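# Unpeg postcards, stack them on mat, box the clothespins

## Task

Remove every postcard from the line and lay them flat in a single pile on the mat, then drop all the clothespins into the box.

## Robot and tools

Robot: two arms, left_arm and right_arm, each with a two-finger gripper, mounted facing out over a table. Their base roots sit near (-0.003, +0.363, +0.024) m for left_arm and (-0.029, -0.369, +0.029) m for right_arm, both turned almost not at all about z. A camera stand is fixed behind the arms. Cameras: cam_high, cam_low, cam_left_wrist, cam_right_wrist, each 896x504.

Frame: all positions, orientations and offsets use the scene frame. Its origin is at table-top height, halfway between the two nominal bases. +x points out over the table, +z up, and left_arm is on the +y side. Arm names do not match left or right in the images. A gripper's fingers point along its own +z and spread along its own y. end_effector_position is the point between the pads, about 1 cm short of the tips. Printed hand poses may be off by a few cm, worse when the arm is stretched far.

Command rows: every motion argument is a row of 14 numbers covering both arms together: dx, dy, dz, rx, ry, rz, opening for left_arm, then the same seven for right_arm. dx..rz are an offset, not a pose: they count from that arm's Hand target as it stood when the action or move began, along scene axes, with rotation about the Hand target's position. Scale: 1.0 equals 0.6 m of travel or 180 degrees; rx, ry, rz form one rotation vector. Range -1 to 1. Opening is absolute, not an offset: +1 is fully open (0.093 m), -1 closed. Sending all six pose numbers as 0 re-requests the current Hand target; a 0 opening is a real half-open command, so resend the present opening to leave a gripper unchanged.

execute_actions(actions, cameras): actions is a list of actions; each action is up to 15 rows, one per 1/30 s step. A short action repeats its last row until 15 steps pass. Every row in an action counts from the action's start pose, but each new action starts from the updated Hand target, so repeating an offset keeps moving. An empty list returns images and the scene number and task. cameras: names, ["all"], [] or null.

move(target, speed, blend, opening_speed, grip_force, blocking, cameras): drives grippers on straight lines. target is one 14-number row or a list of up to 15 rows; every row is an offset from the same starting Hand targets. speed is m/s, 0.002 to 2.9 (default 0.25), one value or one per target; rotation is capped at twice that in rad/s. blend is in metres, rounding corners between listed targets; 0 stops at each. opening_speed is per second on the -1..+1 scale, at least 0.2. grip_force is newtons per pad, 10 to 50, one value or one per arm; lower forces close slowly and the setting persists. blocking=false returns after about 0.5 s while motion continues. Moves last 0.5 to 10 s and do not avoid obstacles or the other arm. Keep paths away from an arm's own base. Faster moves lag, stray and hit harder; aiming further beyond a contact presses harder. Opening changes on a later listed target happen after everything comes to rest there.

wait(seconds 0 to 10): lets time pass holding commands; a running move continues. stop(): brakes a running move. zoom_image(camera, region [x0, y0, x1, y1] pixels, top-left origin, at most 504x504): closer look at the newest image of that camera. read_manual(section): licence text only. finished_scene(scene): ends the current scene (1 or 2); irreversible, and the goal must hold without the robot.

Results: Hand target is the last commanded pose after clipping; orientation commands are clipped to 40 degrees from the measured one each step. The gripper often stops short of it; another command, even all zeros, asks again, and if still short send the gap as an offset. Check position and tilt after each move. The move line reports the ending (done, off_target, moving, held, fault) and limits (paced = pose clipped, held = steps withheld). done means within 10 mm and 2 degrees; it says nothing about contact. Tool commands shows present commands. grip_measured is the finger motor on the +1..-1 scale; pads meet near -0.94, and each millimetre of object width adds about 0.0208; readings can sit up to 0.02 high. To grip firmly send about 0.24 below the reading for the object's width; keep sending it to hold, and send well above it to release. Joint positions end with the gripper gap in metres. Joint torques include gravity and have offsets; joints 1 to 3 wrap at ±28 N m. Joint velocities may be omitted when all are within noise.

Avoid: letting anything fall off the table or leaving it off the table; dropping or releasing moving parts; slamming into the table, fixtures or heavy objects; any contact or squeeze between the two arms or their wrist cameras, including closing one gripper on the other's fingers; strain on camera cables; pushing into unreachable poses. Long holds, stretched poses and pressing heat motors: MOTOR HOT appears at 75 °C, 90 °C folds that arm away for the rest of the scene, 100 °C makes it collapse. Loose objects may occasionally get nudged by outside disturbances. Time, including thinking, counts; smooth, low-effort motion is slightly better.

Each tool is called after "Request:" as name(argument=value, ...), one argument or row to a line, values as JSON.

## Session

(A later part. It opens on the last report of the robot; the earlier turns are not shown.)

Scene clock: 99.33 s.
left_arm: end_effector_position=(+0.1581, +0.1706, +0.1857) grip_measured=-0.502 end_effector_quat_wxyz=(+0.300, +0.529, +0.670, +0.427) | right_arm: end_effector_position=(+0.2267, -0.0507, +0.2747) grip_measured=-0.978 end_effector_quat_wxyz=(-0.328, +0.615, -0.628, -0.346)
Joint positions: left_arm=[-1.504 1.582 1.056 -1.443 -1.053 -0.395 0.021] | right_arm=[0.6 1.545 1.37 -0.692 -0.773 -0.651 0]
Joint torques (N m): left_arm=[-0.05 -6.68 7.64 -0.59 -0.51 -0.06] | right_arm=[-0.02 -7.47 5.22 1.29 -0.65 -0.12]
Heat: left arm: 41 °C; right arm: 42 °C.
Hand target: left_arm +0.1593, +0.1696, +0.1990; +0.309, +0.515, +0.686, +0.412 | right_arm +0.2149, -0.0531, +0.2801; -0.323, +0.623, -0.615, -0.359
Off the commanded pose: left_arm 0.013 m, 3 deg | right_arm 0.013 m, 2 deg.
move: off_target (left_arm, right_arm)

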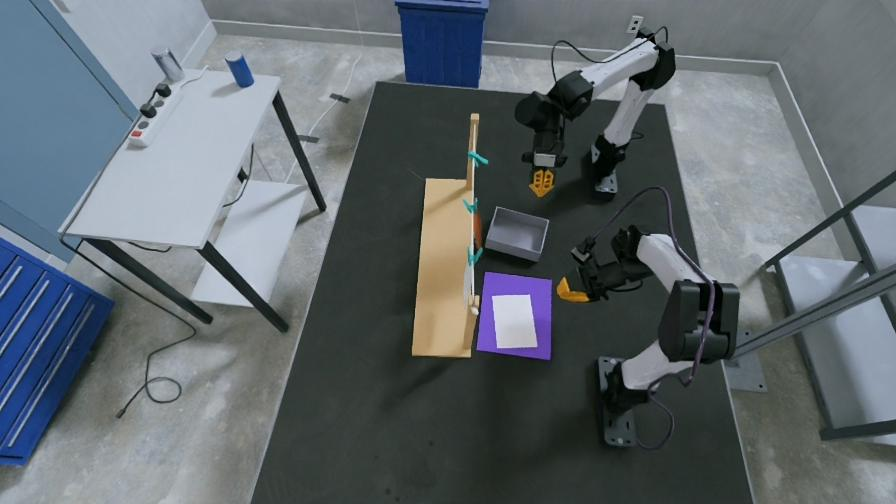

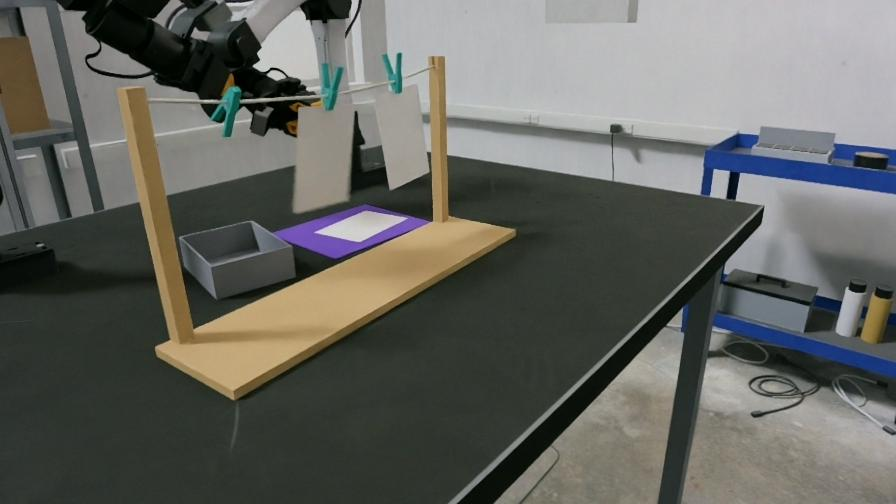

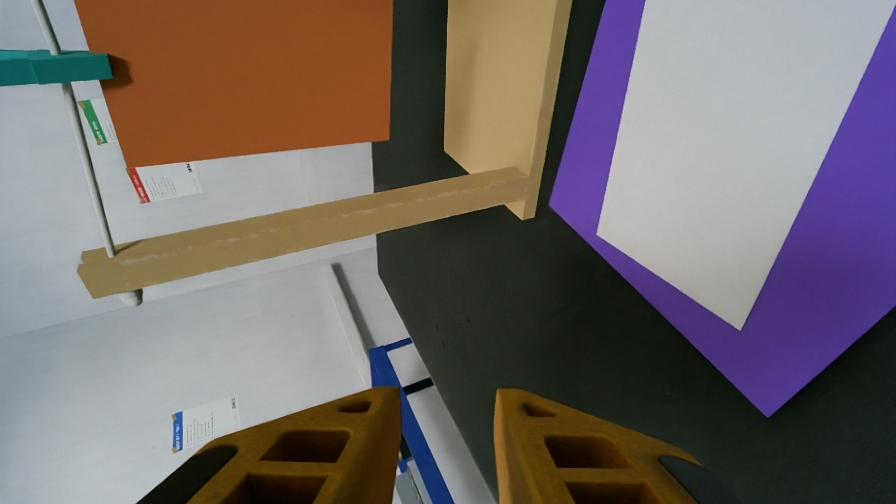

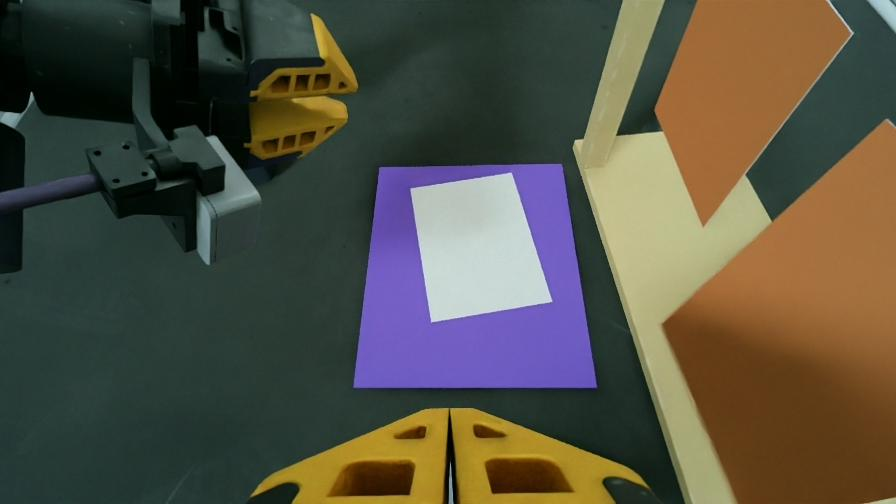

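Request:
move(
  target=[0,0,0,0,0,0,-0.5,-0.03,-0.162,0.05,0.09,-0.106,-0.506,0],
  cameras=["all"],
  speed=0.3,
)

Scene clock: 103.97 s.
left_arm: end_effector_position=(+0.1581, +0.1706, +0.1857) grip_measured=-0.502 end_effector_quat_wxyz=(+0.300, +0.529, +0.670, +0.427) | right_arm: end_effector_position=(+0.1958, -0.1472, +0.2926) grip_measured=-0.002 end_effector_quat_wxyz=(+0.636, -0.025, +0.771, -0.003)
Joint positions: left_arm=[-1.504 1.582 1.056 -1.443 -1.053 -0.395 0.021] | right_arm=[1.303 1.149 0.839 -0.281 1.221 0.526 0.045]
Joint torques (N m): left_arm=[-0.02 -6.68 7.62 -0.59 -0.51 -0.04] | right_arm=[0.57 -2.71 9.88 1.32 0.6 0.17]
Heat: left arm: 41 °C; right arm: 41 °C.
Hand target: left_arm +0.1593, +0.1696, +0.1990; +0.309, +0.515, +0.686, +0.412 | right_arm +0.1969, -0.1503, +0.3101; +0.644, +0.000, +0.765, +0.000
Off the commanded pose: left_arm 0.013 m, 3 deg | right_arm 0.018 m, 3 deg.
move: off_target (left_arm, right_arm)

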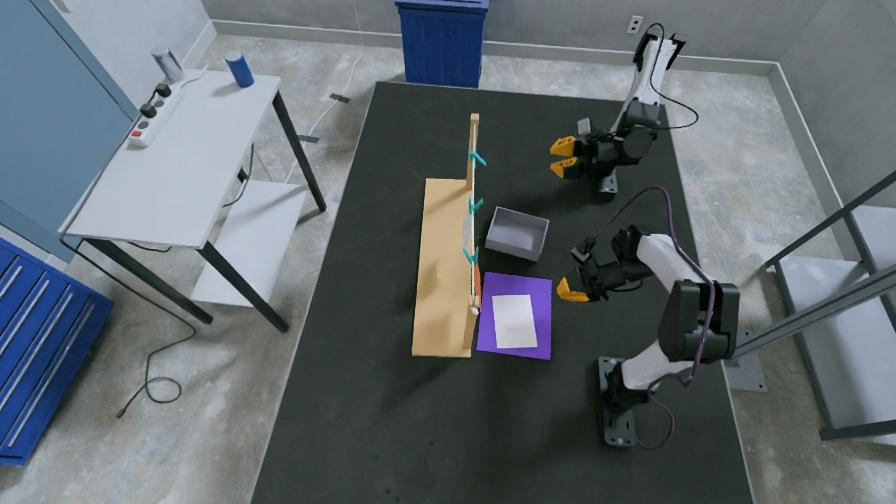

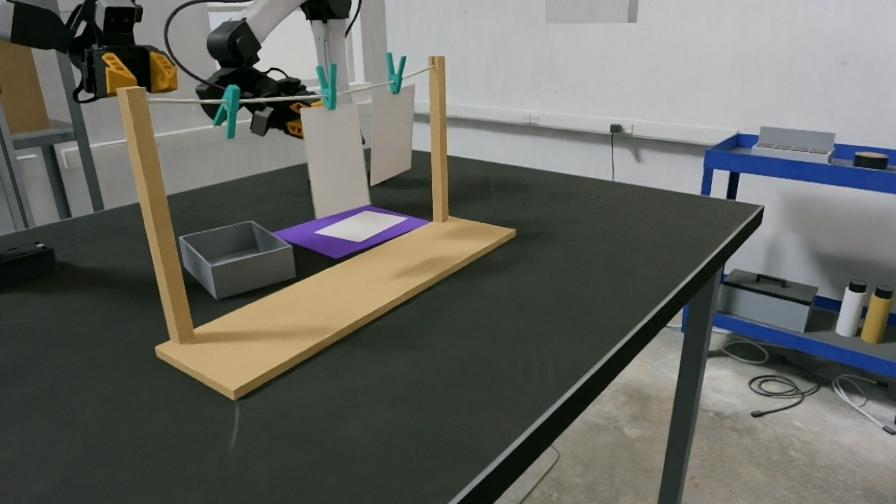

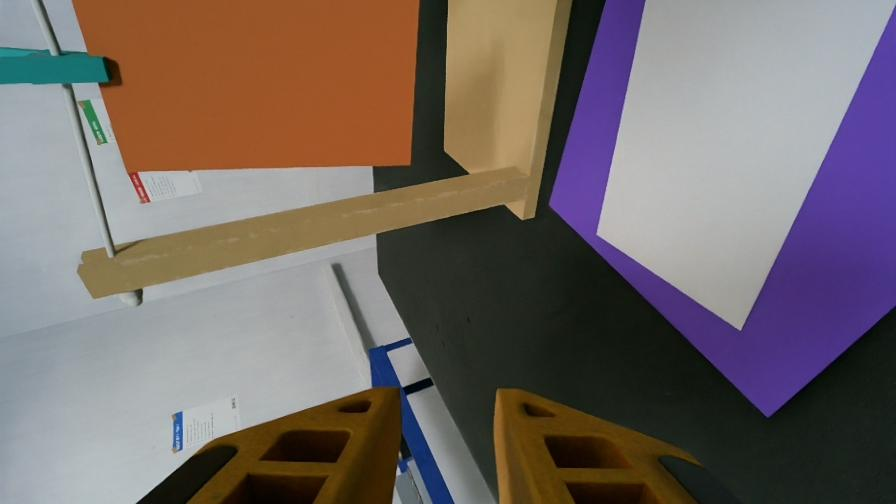

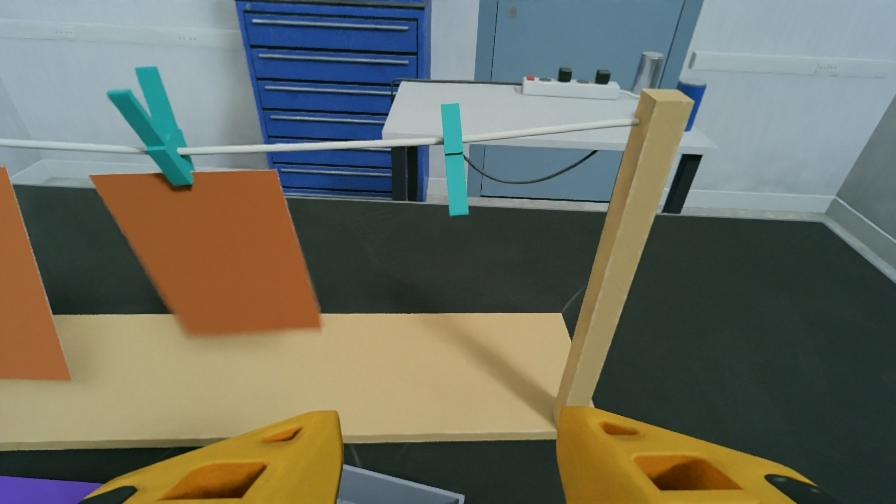

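Request:
move(
  target=[0,0,0,0,0,0,-0.5,0.177,0,-0.083,-0.4985,-0.043,0.043,1],
  cameras=["all"],
  speed=0.3,
)

Scene clock: 109.87 s.
left_arm: end_effector_position=(+0.1581, +0.1706, +0.1857) grip_measured=-0.502 end_effector_quat_wxyz=(+0.300, +0.529, +0.670, +0.427) | right_arm: end_effector_position=(+0.3034, -0.1526, +0.2501) grip_measured=+1.000 end_effector_quat_wxyz=(-0.475, +0.516, -0.504, +0.504)
Joint positions: left_arm=[-1.504 1.582 1.056 -1.443 -1.053 -0.395 0.021] | right_arm=[0.927 1.465 0.621 0.774 0.945 -1.556 0.093]
Joint torques (N m): left_arm=[-0.05 -6.67 7.6 -0.59 -0.51 -0.05] | right_arm=[-0.29 -4.72 4.75 2.64 -0.17 -0.07]
Heat: left arm: 42 °C; right arm: 40 °C.
Hand target: left_arm +0.1593, +0.1696, +0.1990; +0.309, +0.515, +0.686, +0.412 | right_arm +0.3031, -0.1503, +0.2603; -0.500, +0.500, -0.500, +0.500
Off the commanded pose: left_arm 0.013 m, 3 deg | right_arm 0.010 m, 3 deg.
move: off_target (left_arm, right_arm)

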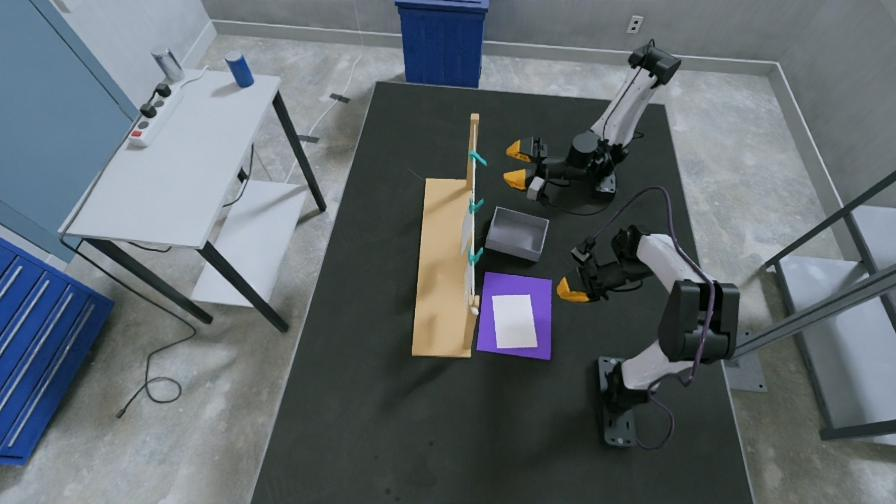

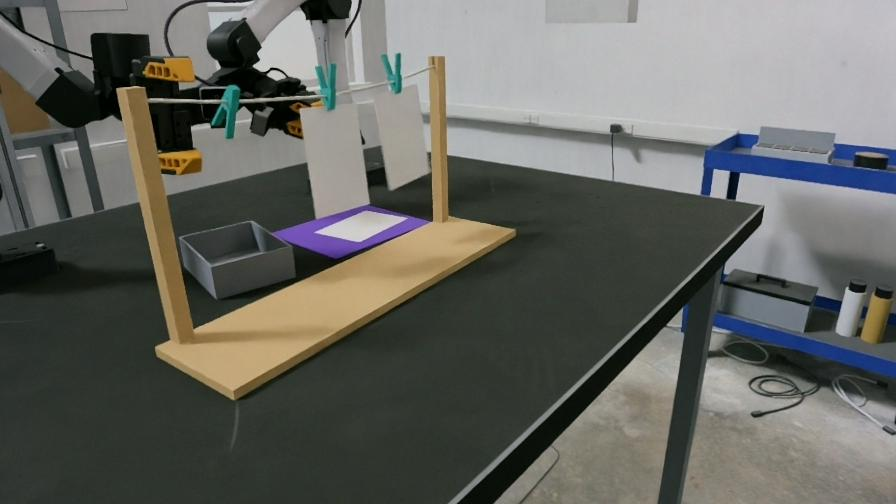

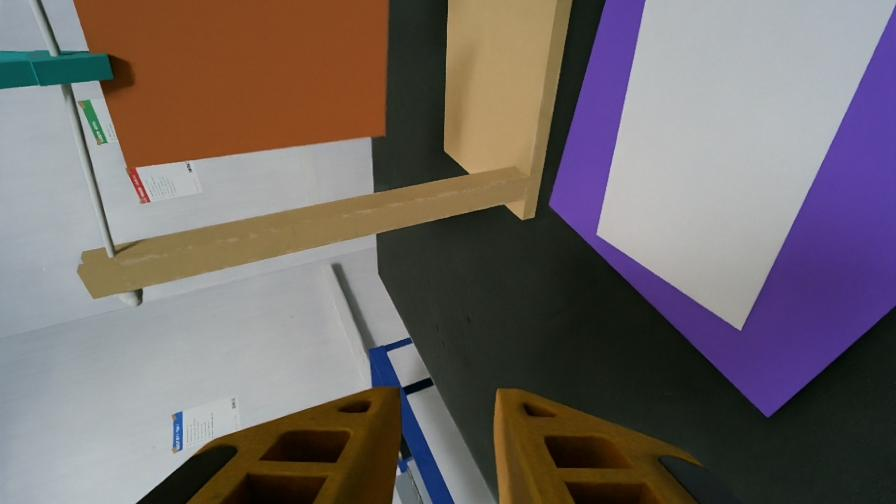

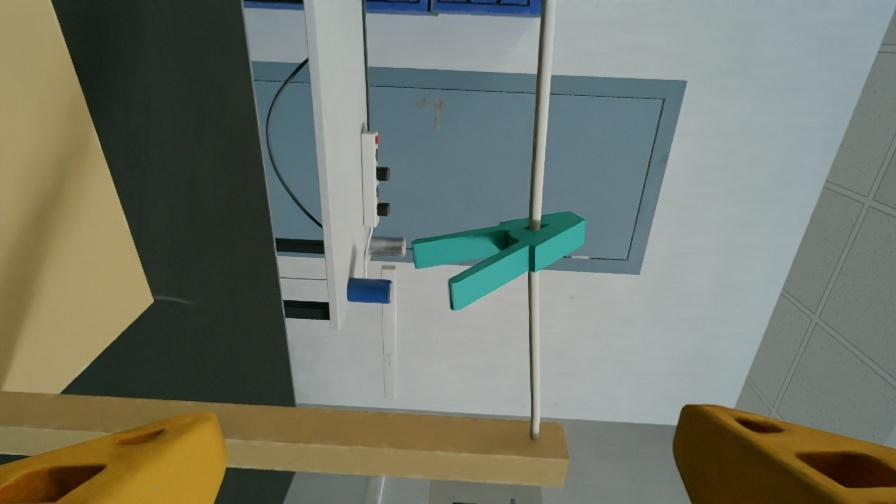

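Request:
move(
  target=[0,0,0,0,0,0,-0.5,0.136,-0.002,0.02,0,0,0,1],
  cameras=["cam_low","cam_right_wrist","cam_high"],
  speed=0.1,
)

Scene clock: 112.13 s.
left_arm: end_effector_position=(+0.1581, +0.1706, +0.1857) grip_measured=-0.502 end_effector_quat_wxyz=(+0.300, +0.529, +0.670, +0.427) | right_arm: end_effector_position=(+0.3790, -0.1588, +0.2488) grip_measured=+1.000 end_effector_quat_wxyz=(-0.474, +0.518, -0.507, +0.500)
Joint positions: left_arm=[-1.504 1.582 1.056 -1.443 -1.053 -0.395 0.021] | right_arm=[0.724 1.643 0.798 0.776 0.741 -1.562 0.093]
Joint torques (N m): left_arm=[-0.05 -6.69 7.61 -0.6 -0.52 -0.05] | right_arm=[-0.13 -6.3 9.21 2.31 -0.19 -0.04]
Heat: left arm: 42 °C; right arm: 40 °C.
Hand target: left_arm +0.1593, +0.1696, +0.1990; +0.309, +0.515, +0.686, +0.412 | right_arm +0.3847, -0.1515, +0.2723; -0.500, +0.500, -0.500, +0.500
Off the commanded pose: left_arm 0.013 m, 3 deg | right_arm 0.025 m, 4 deg.
move: off_target (left_arm, right_arm)
Images, in order (width x height): cam_high 896x504, cam_low 896x504, cam_right_wrist 896x504.

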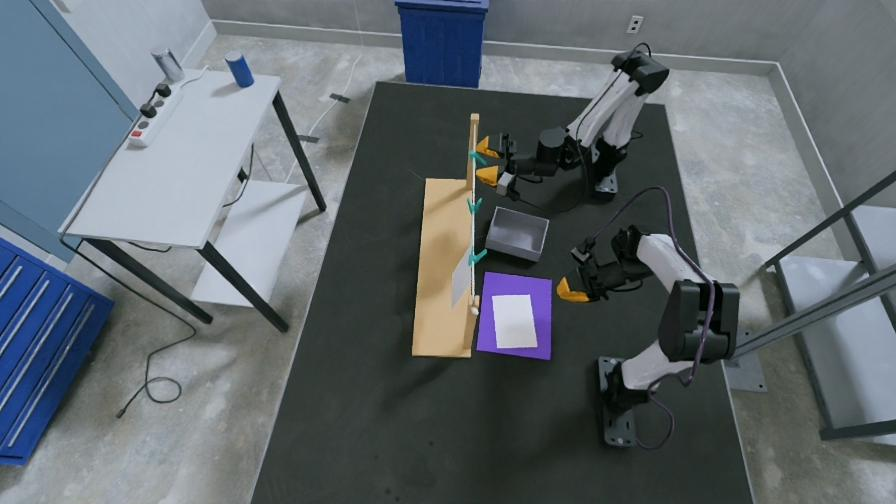

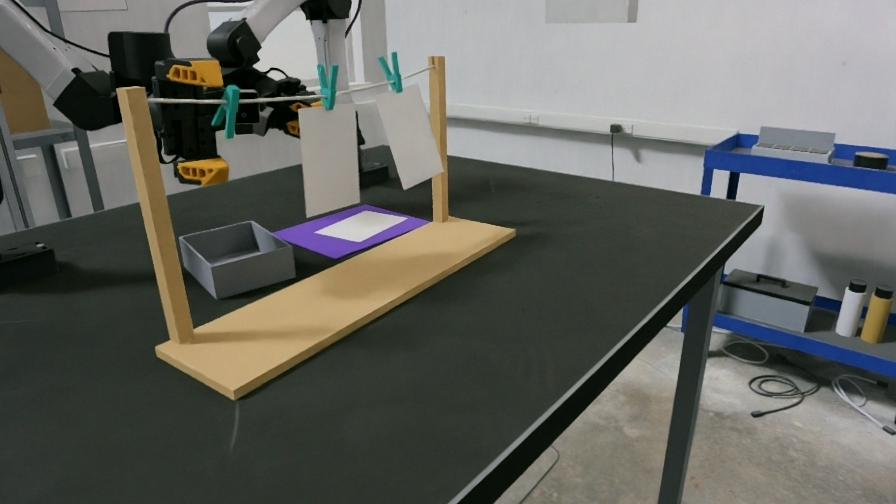

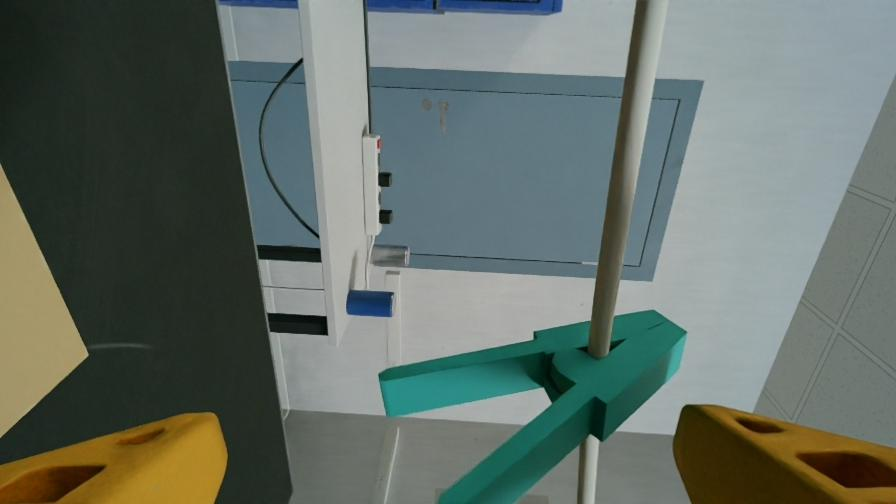

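Request:
move(
  target=[
    [0,0,0,0,0,0,-0.5,0.02,0,0,0,0,0,1],
    [0,0,0,0,0,0,-0.5,0.02,0.003,0.07,0,0,0,1],
  ],
  cameras=["cam_low","cam_right_wrist"],
  speed=0.05,
)

Scene clock: 114.97 s.
left_arm: end_effector_position=(+0.1581, +0.1706, +0.1857) grip_measured=-0.502 end_effector_quat_wxyz=(+0.300, +0.529, +0.670, +0.427) | right_arm: end_effector_position=(+0.3971, -0.1521, +0.2856) grip_measured=+1.000 end_effector_quat_wxyz=(+0.482, -0.511, +0.506, -0.501)
Joint positions: left_arm=[-1.504 1.582 1.056 -1.443 -1.053 -0.395 0.021] | right_arm=[0.703 1.638 0.94 0.653 0.718 -1.565 0.093]
Joint torques (N m): left_arm=[-0.03 -6.65 7.65 -0.59 -0.5 -0.06] | right_arm=[0.02 -9.42 9.69 1.76 -0.16 -0.04]
Heat: left arm: 42 °C; right arm: 40 °C.
Hand target: left_arm +0.1593, +0.1696, +0.1990; +0.309, +0.515, +0.686, +0.412 | right_arm +0.3967, -0.1497, +0.3143; +0.500, -0.500, +0.500, -0.500
Off the commanded pose: left_arm 0.013 m, 3 deg | right_arm 0.029 m, 3 deg.
move: off_target (left_arm, right_arm)
Images, in order (width x height): cam_low 896x504, cam_right_wrist 896x504.

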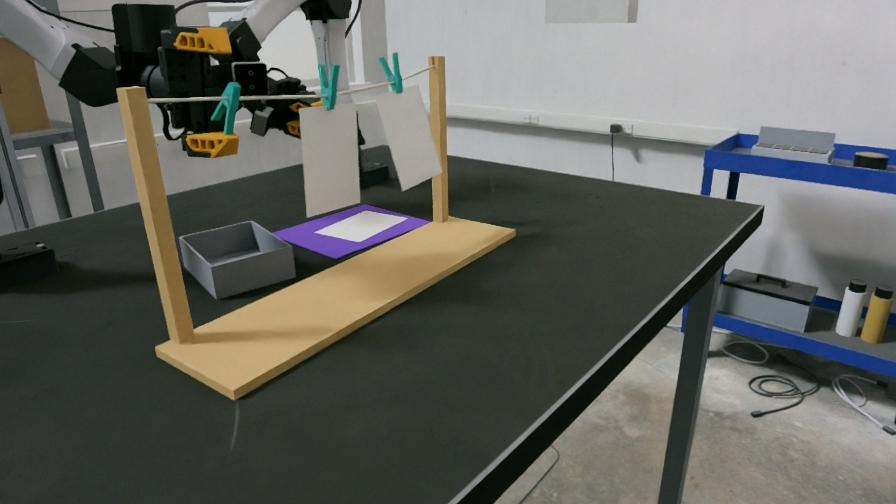

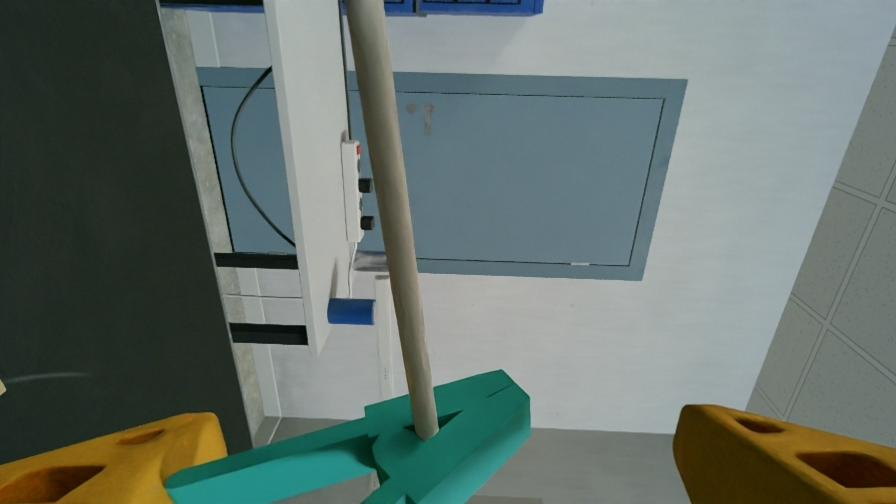

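Request:
move(
  target=[0,0,0,0,0,0,-0.5,-0.01,0,0.05,0,0,0,1],
  cameras=["cam_low","cam_right_wrist"],
  speed=0.05,
)

Scene clock: 116.53 s.
left_arm: end_effector_position=(+0.1581, +0.1706, +0.1857) grip_measured=-0.502 end_effector_quat_wxyz=(+0.300, +0.529, +0.670, +0.427) | right_arm: end_effector_position=(+0.3932, -0.1499, +0.3154) grip_measured=+1.000 end_effector_quat_wxyz=(+0.485, -0.513, +0.503, -0.498)
Joint positions: left_arm=[-1.504 1.582 1.056 -1.443 -1.053 -0.395 0.021] | right_arm=[0.712 1.583 1.009 0.53 0.718 -1.565 0.093]
Joint torques (N m): left_arm=[-0.08 -6.63 7.6 -0.59 -0.5 -0.06] | right_arm=[0.65 -9.09 10.06 1.75 -0.06 -0.06]
Heat: left arm: 42 °C; right arm: 40 °C.
Hand target: left_arm +0.1593, +0.1696, +0.1990; +0.309, +0.515, +0.686, +0.412 | right_arm +0.3907, -0.1497, +0.3443; +0.500, -0.500, +0.500, -0.500
Off the commanded pose: left_arm 0.013 m, 3 deg | right_arm 0.029 m, 2 deg.
move: off_target (left_arm, right_arm)
Images, in order (width x height): cam_low 896x504, cam_right_wrist 896x504.

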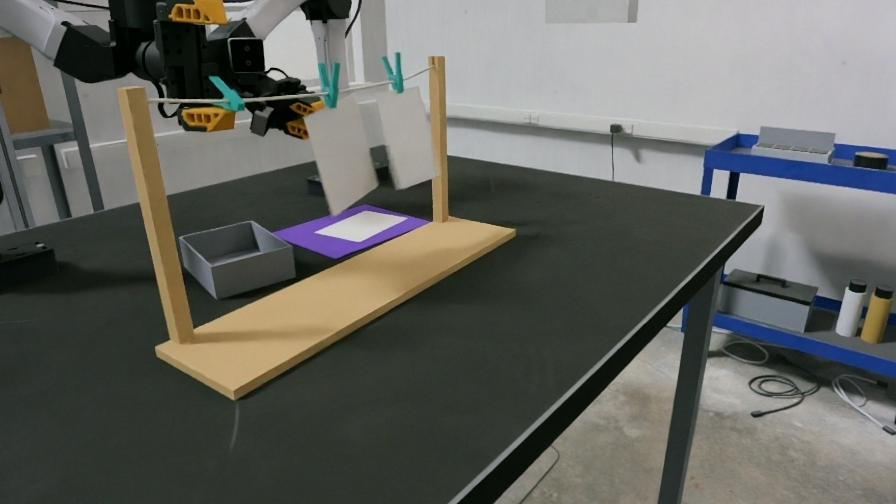

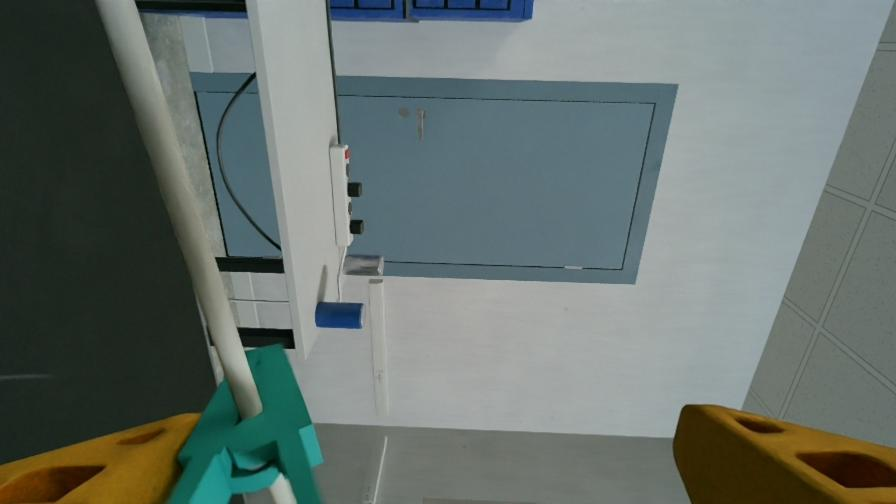

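Request:
move(
  target=[0,0,0,0,0,0,-0.5,-0.037,0,-0.053,0,0,0,-0.4],
  cameras=["cam_low","cam_right_wrist"],
  speed=0.02,
  opening_speed=0.7,
)

Scene clock: 119.53 s.
left_arm: end_effector_position=(+0.1581, +0.1706, +0.1857) grip_measured=-0.502 end_effector_quat_wxyz=(+0.300, +0.529, +0.670, +0.427) | right_arm: end_effector_position=(+0.3754, -0.1470, +0.2854) grip_measured=-0.394 end_effector_quat_wxyz=(-0.466, +0.538, -0.499, +0.494)
Joint positions: left_arm=[-1.504 1.582 1.056 -1.443 -1.053 -0.395 0.021] | right_arm=[0.749 1.563 0.914 0.543 0.739 -1.565 0.026]
Joint torques (N m): left_arm=[-0.08 -6.68 7.6 -0.6 -0.51 -0.06] | right_arm=[0.68 -8.98 5.27 2.8 0.22 0.01]
Heat: left arm: 42 °C; right arm: 40 °C.
Hand target: left_arm +0.1593, +0.1696, +0.1990; +0.309, +0.515, +0.686, +0.412 | right_arm +0.3685, -0.1497, +0.3125; -0.500, +0.500, -0.500, +0.500
Off the commanded pose: left_arm 0.013 m, 3 deg | right_arm 0.028 m, 6 deg.
move: off_target (left_arm, right_arm)
Images, in order (width x height): cam_low 896x504, cam_right_wrist 896x504.

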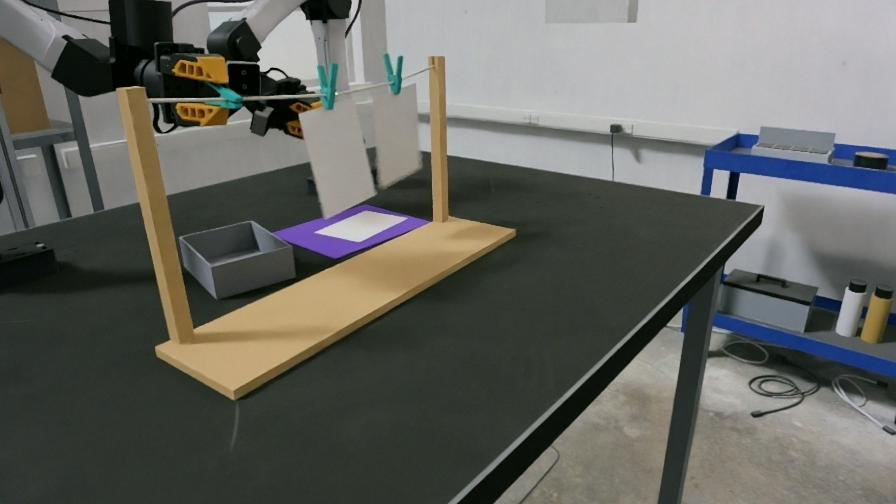

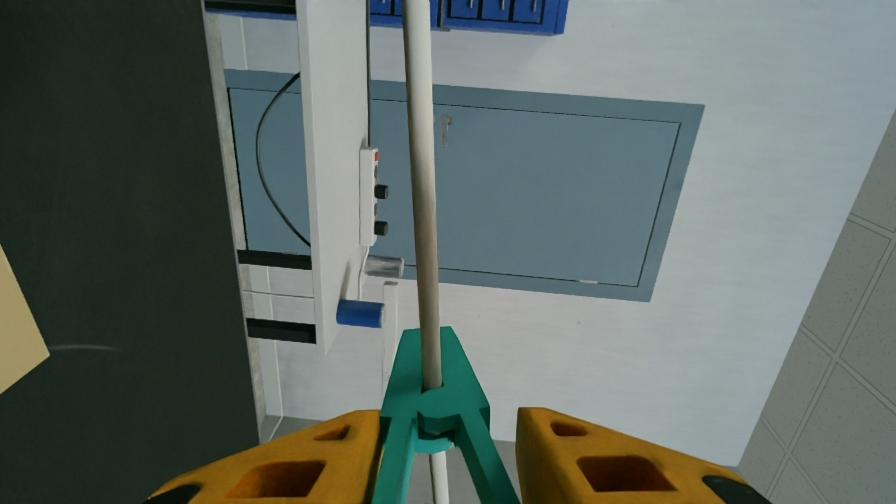

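Request:
move(
  target=[0,0,0,0,0,0,-0.5,0,0,-0.003,0,0,0,-0.8],
  cameras=["cam_low","cam_right_wrist"],
  speed=0.02,
  opening_speed=0.4,
)

Scene clock: 121.27 s.
left_arm: end_effector_position=(+0.1581, +0.1706, +0.1857) grip_measured=-0.502 end_effector_quat_wxyz=(+0.300, +0.529, +0.670, +0.427) | right_arm: end_effector_position=(+0.3750, -0.1474, +0.2843) grip_measured=-0.661 end_effector_quat_wxyz=(-0.467, +0.538, -0.499, +0.494)
Joint positions: left_arm=[-1.504 1.582 1.056 -1.443 -1.053 -0.395 0.021] | right_arm=[0.749 1.563 0.908 0.55 0.739 -1.565 0.013]
Joint torques (N m): left_arm=[-0.03 -6.68 7.6 -0.6 -0.5 -0.04] | right_arm=[0.65 -8.73 5.2 2.81 0.21 0.02]
Heat: left arm: 43 °C; right arm: 40 °C.
Hand target: left_arm +0.1593, +0.1696, +0.1990; +0.309, +0.515, +0.686, +0.412 | right_arm +0.3685, -0.1497, +0.3107; -0.500, +0.500, -0.500, +0.500
Off the commanded pose: left_arm 0.013 m, 3 deg | right_arm 0.027 m, 6 deg.
move: off_target (left_arm, right_arm)
Images, in order (width x height): cam_low 896x504, cam_right_wrist 896x504.

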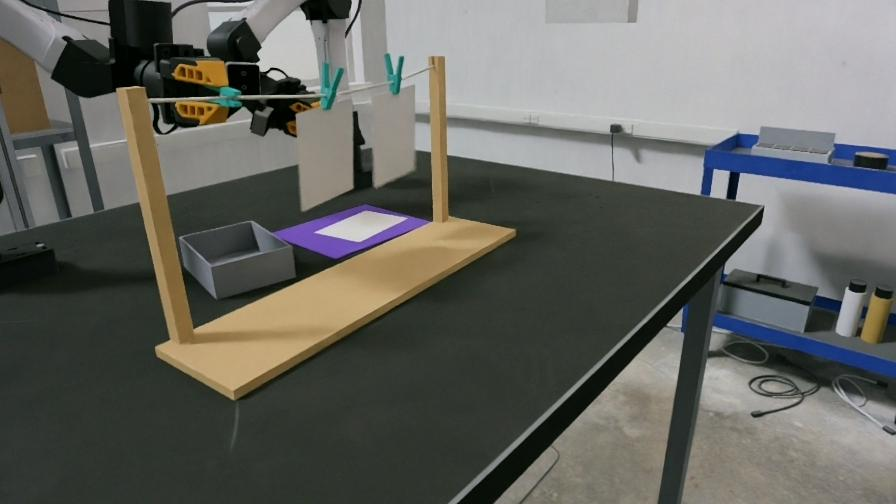

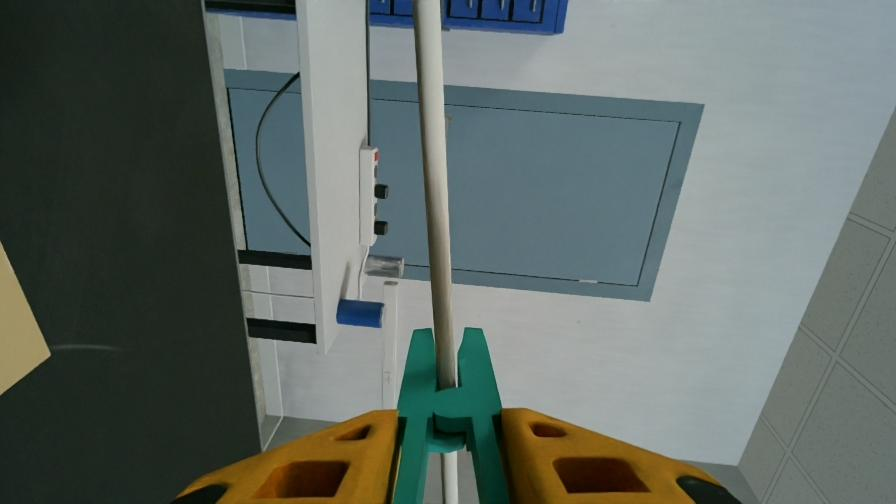

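Request:
move(
  target=[0,0,0,0,0,0,-0.5,-0.18,0,0,0,0,0,-0.82],
  cameras=["cam_low","cam_right_wrist"],
  speed=0.08,
)

Scene clock: 123.77 s.
left_arm: end_effector_position=(+0.1581, +0.1706, +0.1857) grip_measured=-0.502 end_effector_quat_wxyz=(+0.300, +0.529, +0.670, +0.427) | right_arm: end_effector_position=(+0.2625, -0.1411, +0.3015) grip_measured=-0.670 end_effector_quat_wxyz=(+0.493, -0.520, +0.491, -0.496)
Joint positions: left_arm=[-1.504 1.582 1.056 -1.443 -1.053 -0.395 0.021] | right_arm=[1.066 1.281 0.687 0.55 1.043 -1.565 0.013]
Joint torques (N m): left_arm=[-0.08 -6.69 7.64 -0.59 -0.49 -0.06] | right_arm=[0.44 -5.67 5.23 2.14 0.21 -0.01]
Heat: left arm: 43 °C; right arm: 40 °C.
Hand target: left_arm +0.1593, +0.1696, +0.1990; +0.309, +0.515, +0.686, +0.412 | right_arm +0.2605, -0.1497, +0.3107; +0.500, -0.500, +0.500, -0.500
Off the commanded pose: left_arm 0.013 m, 3 deg | right_arm 0.013 m, 3 deg.
move: off_target (left_arm, right_arm)
Images, in order (width x height): cam_low 896x504, cam_right_wrist 896x504.

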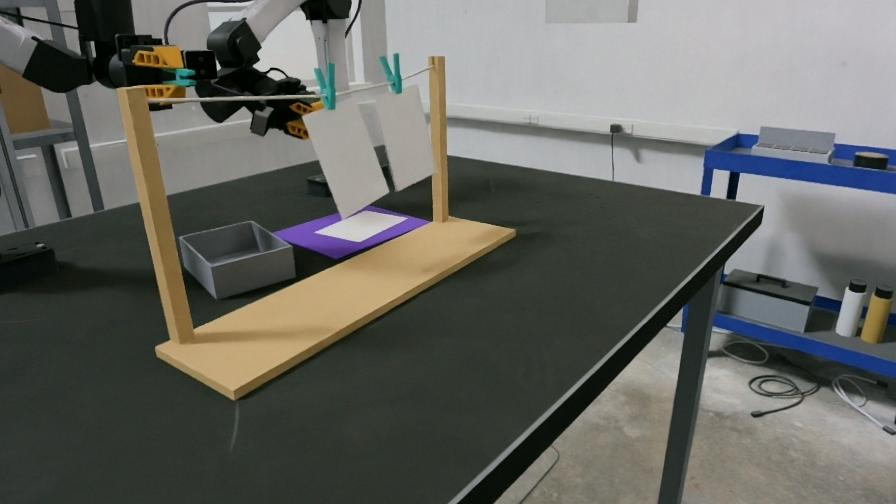

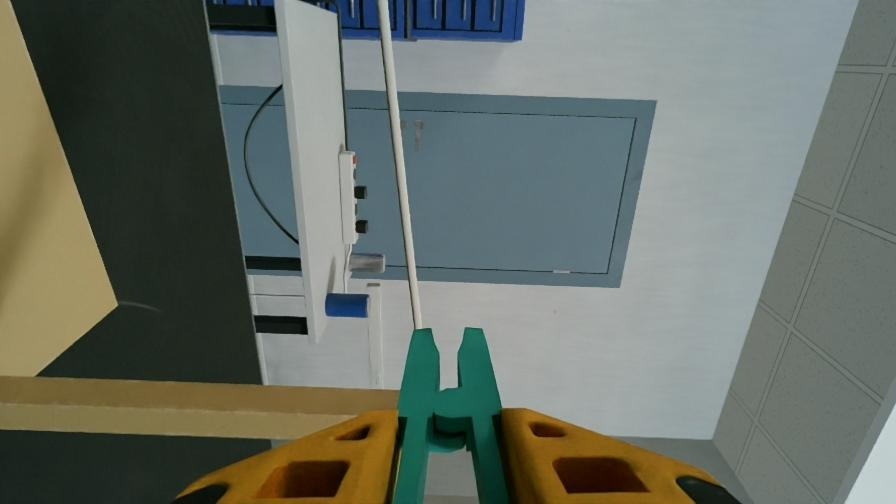

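Request:
move(
  target=[0,0,0,0,0,0,-0.5,-0.042,0.113,-0.233,0,0.333,0,-0.82],
  cameras=["all"],
  speed=0.2,
)

Scene clock: 127.87 s.
left_arm: end_effector_position=(+0.1581, +0.1706, +0.1857) grip_measured=-0.502 end_effector_quat_wxyz=(+0.300, +0.529, +0.670, +0.427) | right_arm: end_effector_position=(+0.2328, -0.0875, +0.1582) grip_measured=-0.670 end_effector_quat_wxyz=(-0.171, +0.692, -0.673, +0.196)
Joint positions: left_arm=[-1.504 1.582 1.056 -1.443 -1.053 -0.395 0.021] | right_arm=[1.014 1.744 1.394 -0.948 0.456 -0.646 0.013]
Joint torques (N m): left_arm=[-0.02 -6.69 7.64 -0.59 -0.5 -0.05] | right_arm=[-0.25 -7.21 9.18 0.78 -0.01 0.18]
Heat: left arm: 43 °C; right arm: 40 °C.
Hand target: left_arm +0.1593, +0.1696, +0.1990; +0.309, +0.515, +0.686, +0.412 | right_arm +0.2353, -0.0819, +0.1709; -0.183, +0.683, -0.683, +0.183
Off the commanded pose: left_arm 0.013 m, 3 deg | right_arm 0.014 m, 3 deg.
move: off_target (left_arm, right_arm)

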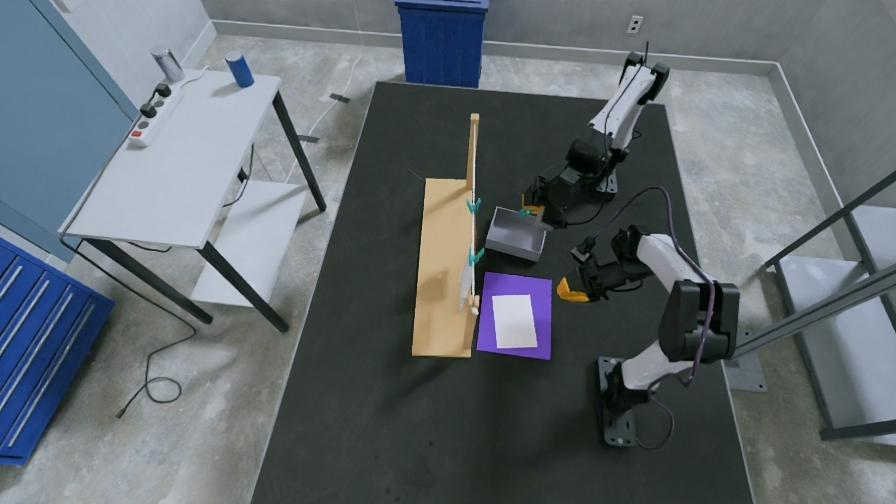

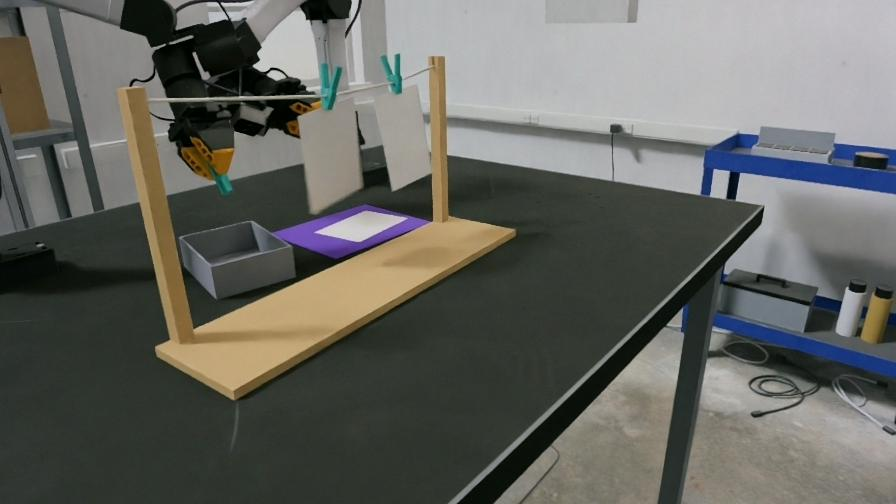

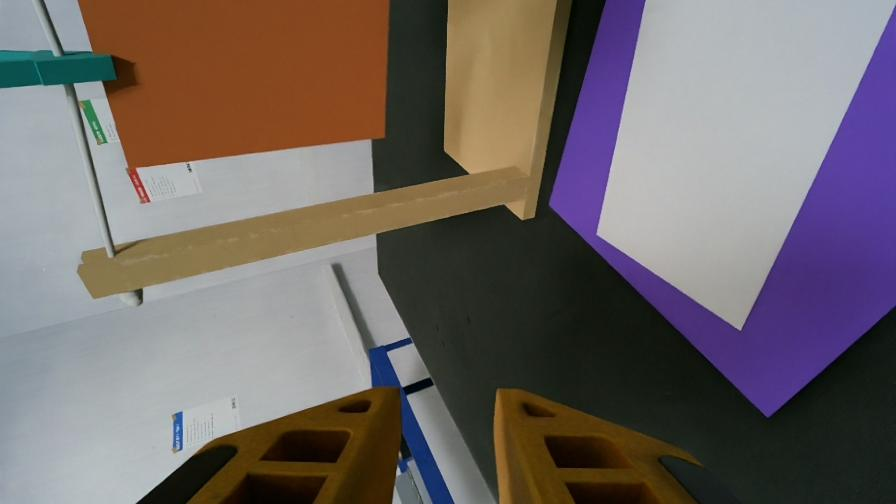

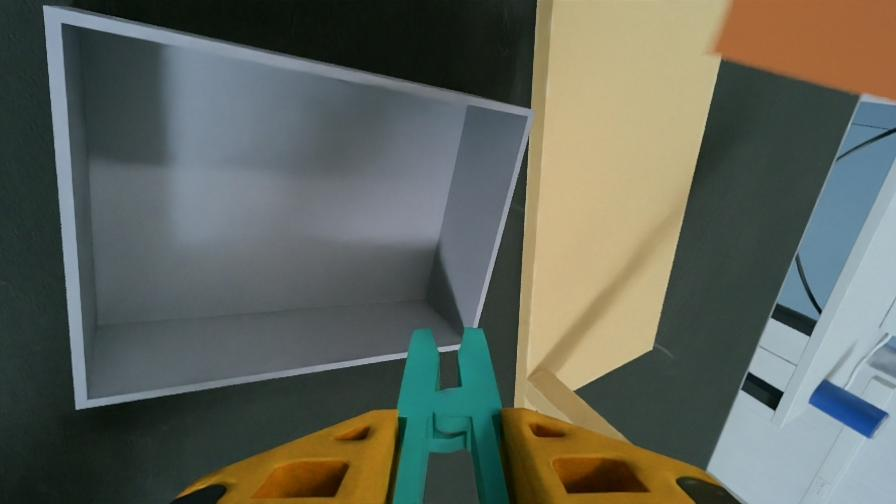

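Request:
move(
  target=[
    [0,0,0,0,0,0,-0.5,0.0,-0.005,-0.172,0,0,0,-0.82],
    [0,0,0,0,0,0,-0.5,0.0,-0.005,-0.172,0,0,0,-0.3],
    [0,0,0,0,0,0,-0.5,-0.02,-0.005,0.1,0,0,0,-0.3],
  ],
  cameras=["all"],
  speed=0.12,
  opening_speed=0.6,
)

Scene clock: 133.80 s.
left_arm: end_effector_position=(+0.1581, +0.1706, +0.1857) grip_measured=-0.502 end_effector_quat_wxyz=(+0.300, +0.529, +0.670, +0.427) | right_arm: end_effector_position=(+0.2270, -0.0899, +0.2111) grip_measured=-0.301 end_effector_quat_wxyz=(-0.160, +0.690, -0.678, +0.195)
Joint positions: left_arm=[-1.504 1.582 1.056 -1.443 -1.053 -0.395 0.021] | right_arm=[1.023 1.747 1.615 -1.197 0.454 -0.619 0.031]
Joint torques (N m): left_arm=[-0.08 -6.67 7.62 -0.59 -0.51 -0.06] | right_arm=[0.61 -8.9 8.88 0.74 0.08 0.18]
Heat: left arm: 43 °C; right arm: 40 °C.
Hand target: left_arm +0.1593, +0.1696, +0.1990; +0.309, +0.515, +0.686, +0.412 | right_arm +0.2233, -0.0849, +0.2309; -0.183, +0.683, -0.683, +0.183
Off the commanded pose: left_arm 0.013 m, 3 deg | right_arm 0.021 m, 3 deg.
move: off_target (left_arm, right_arm); target 2's new opening was sent with right_arm's hand 0.009 m and 3 deg from that target

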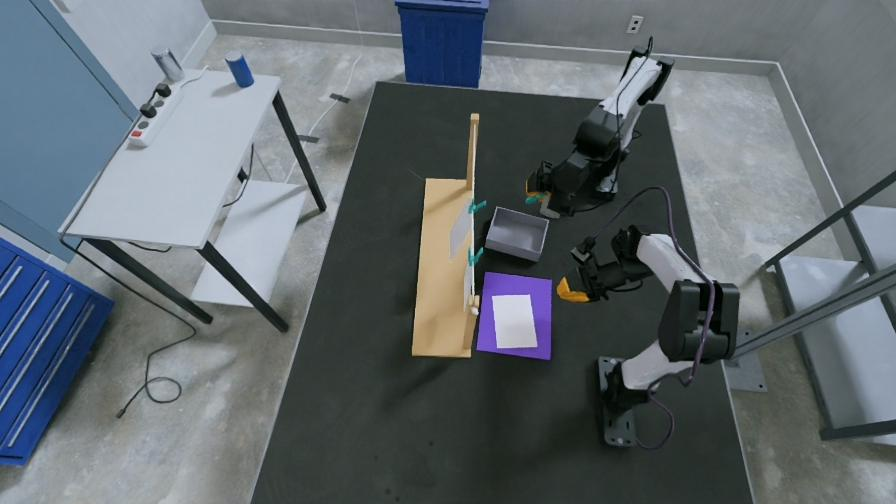

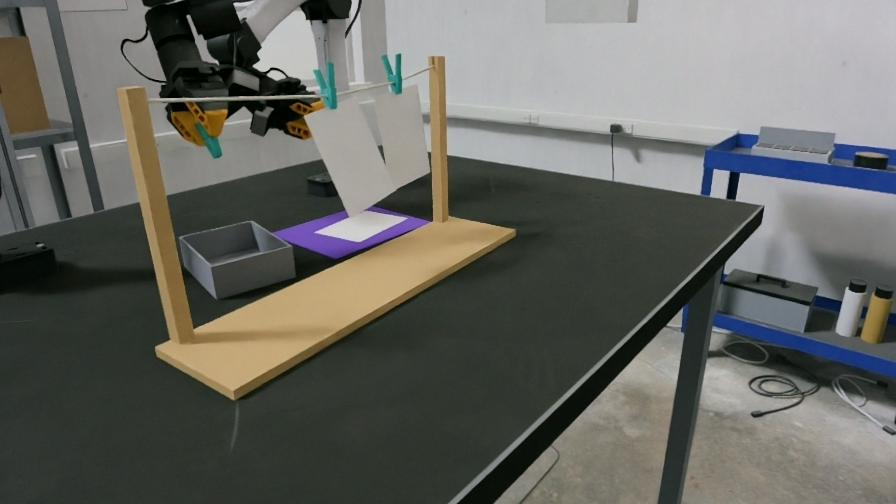

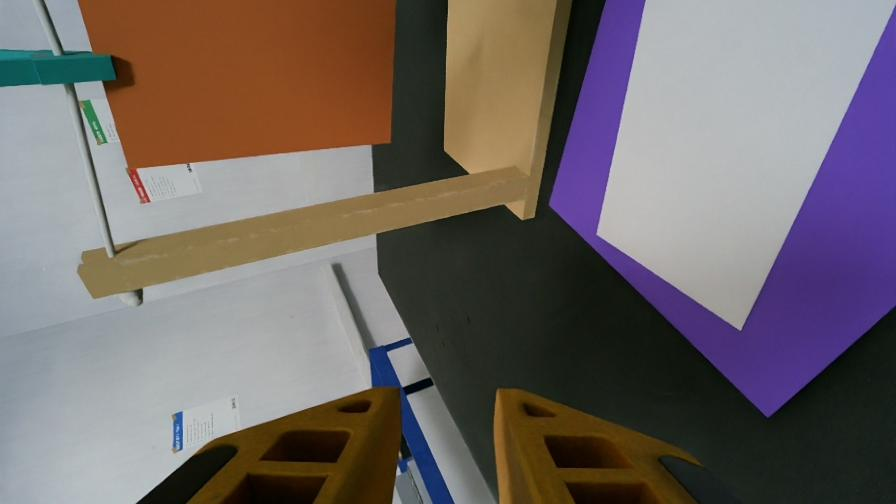

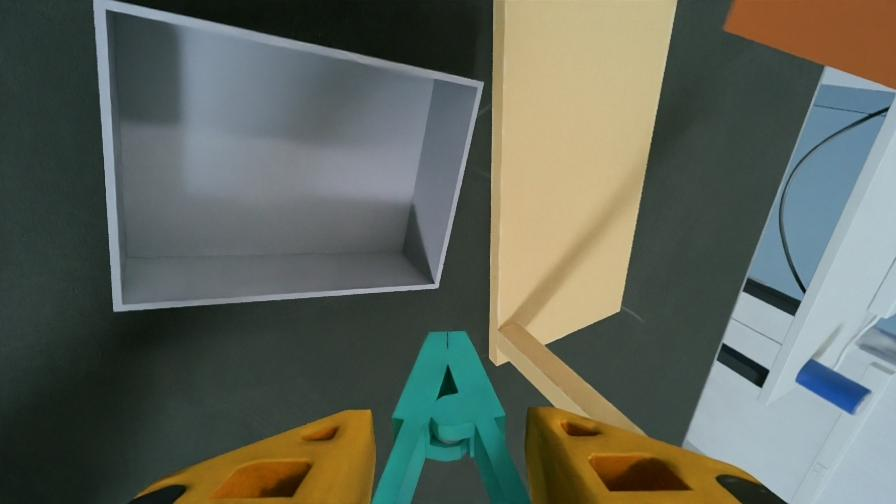

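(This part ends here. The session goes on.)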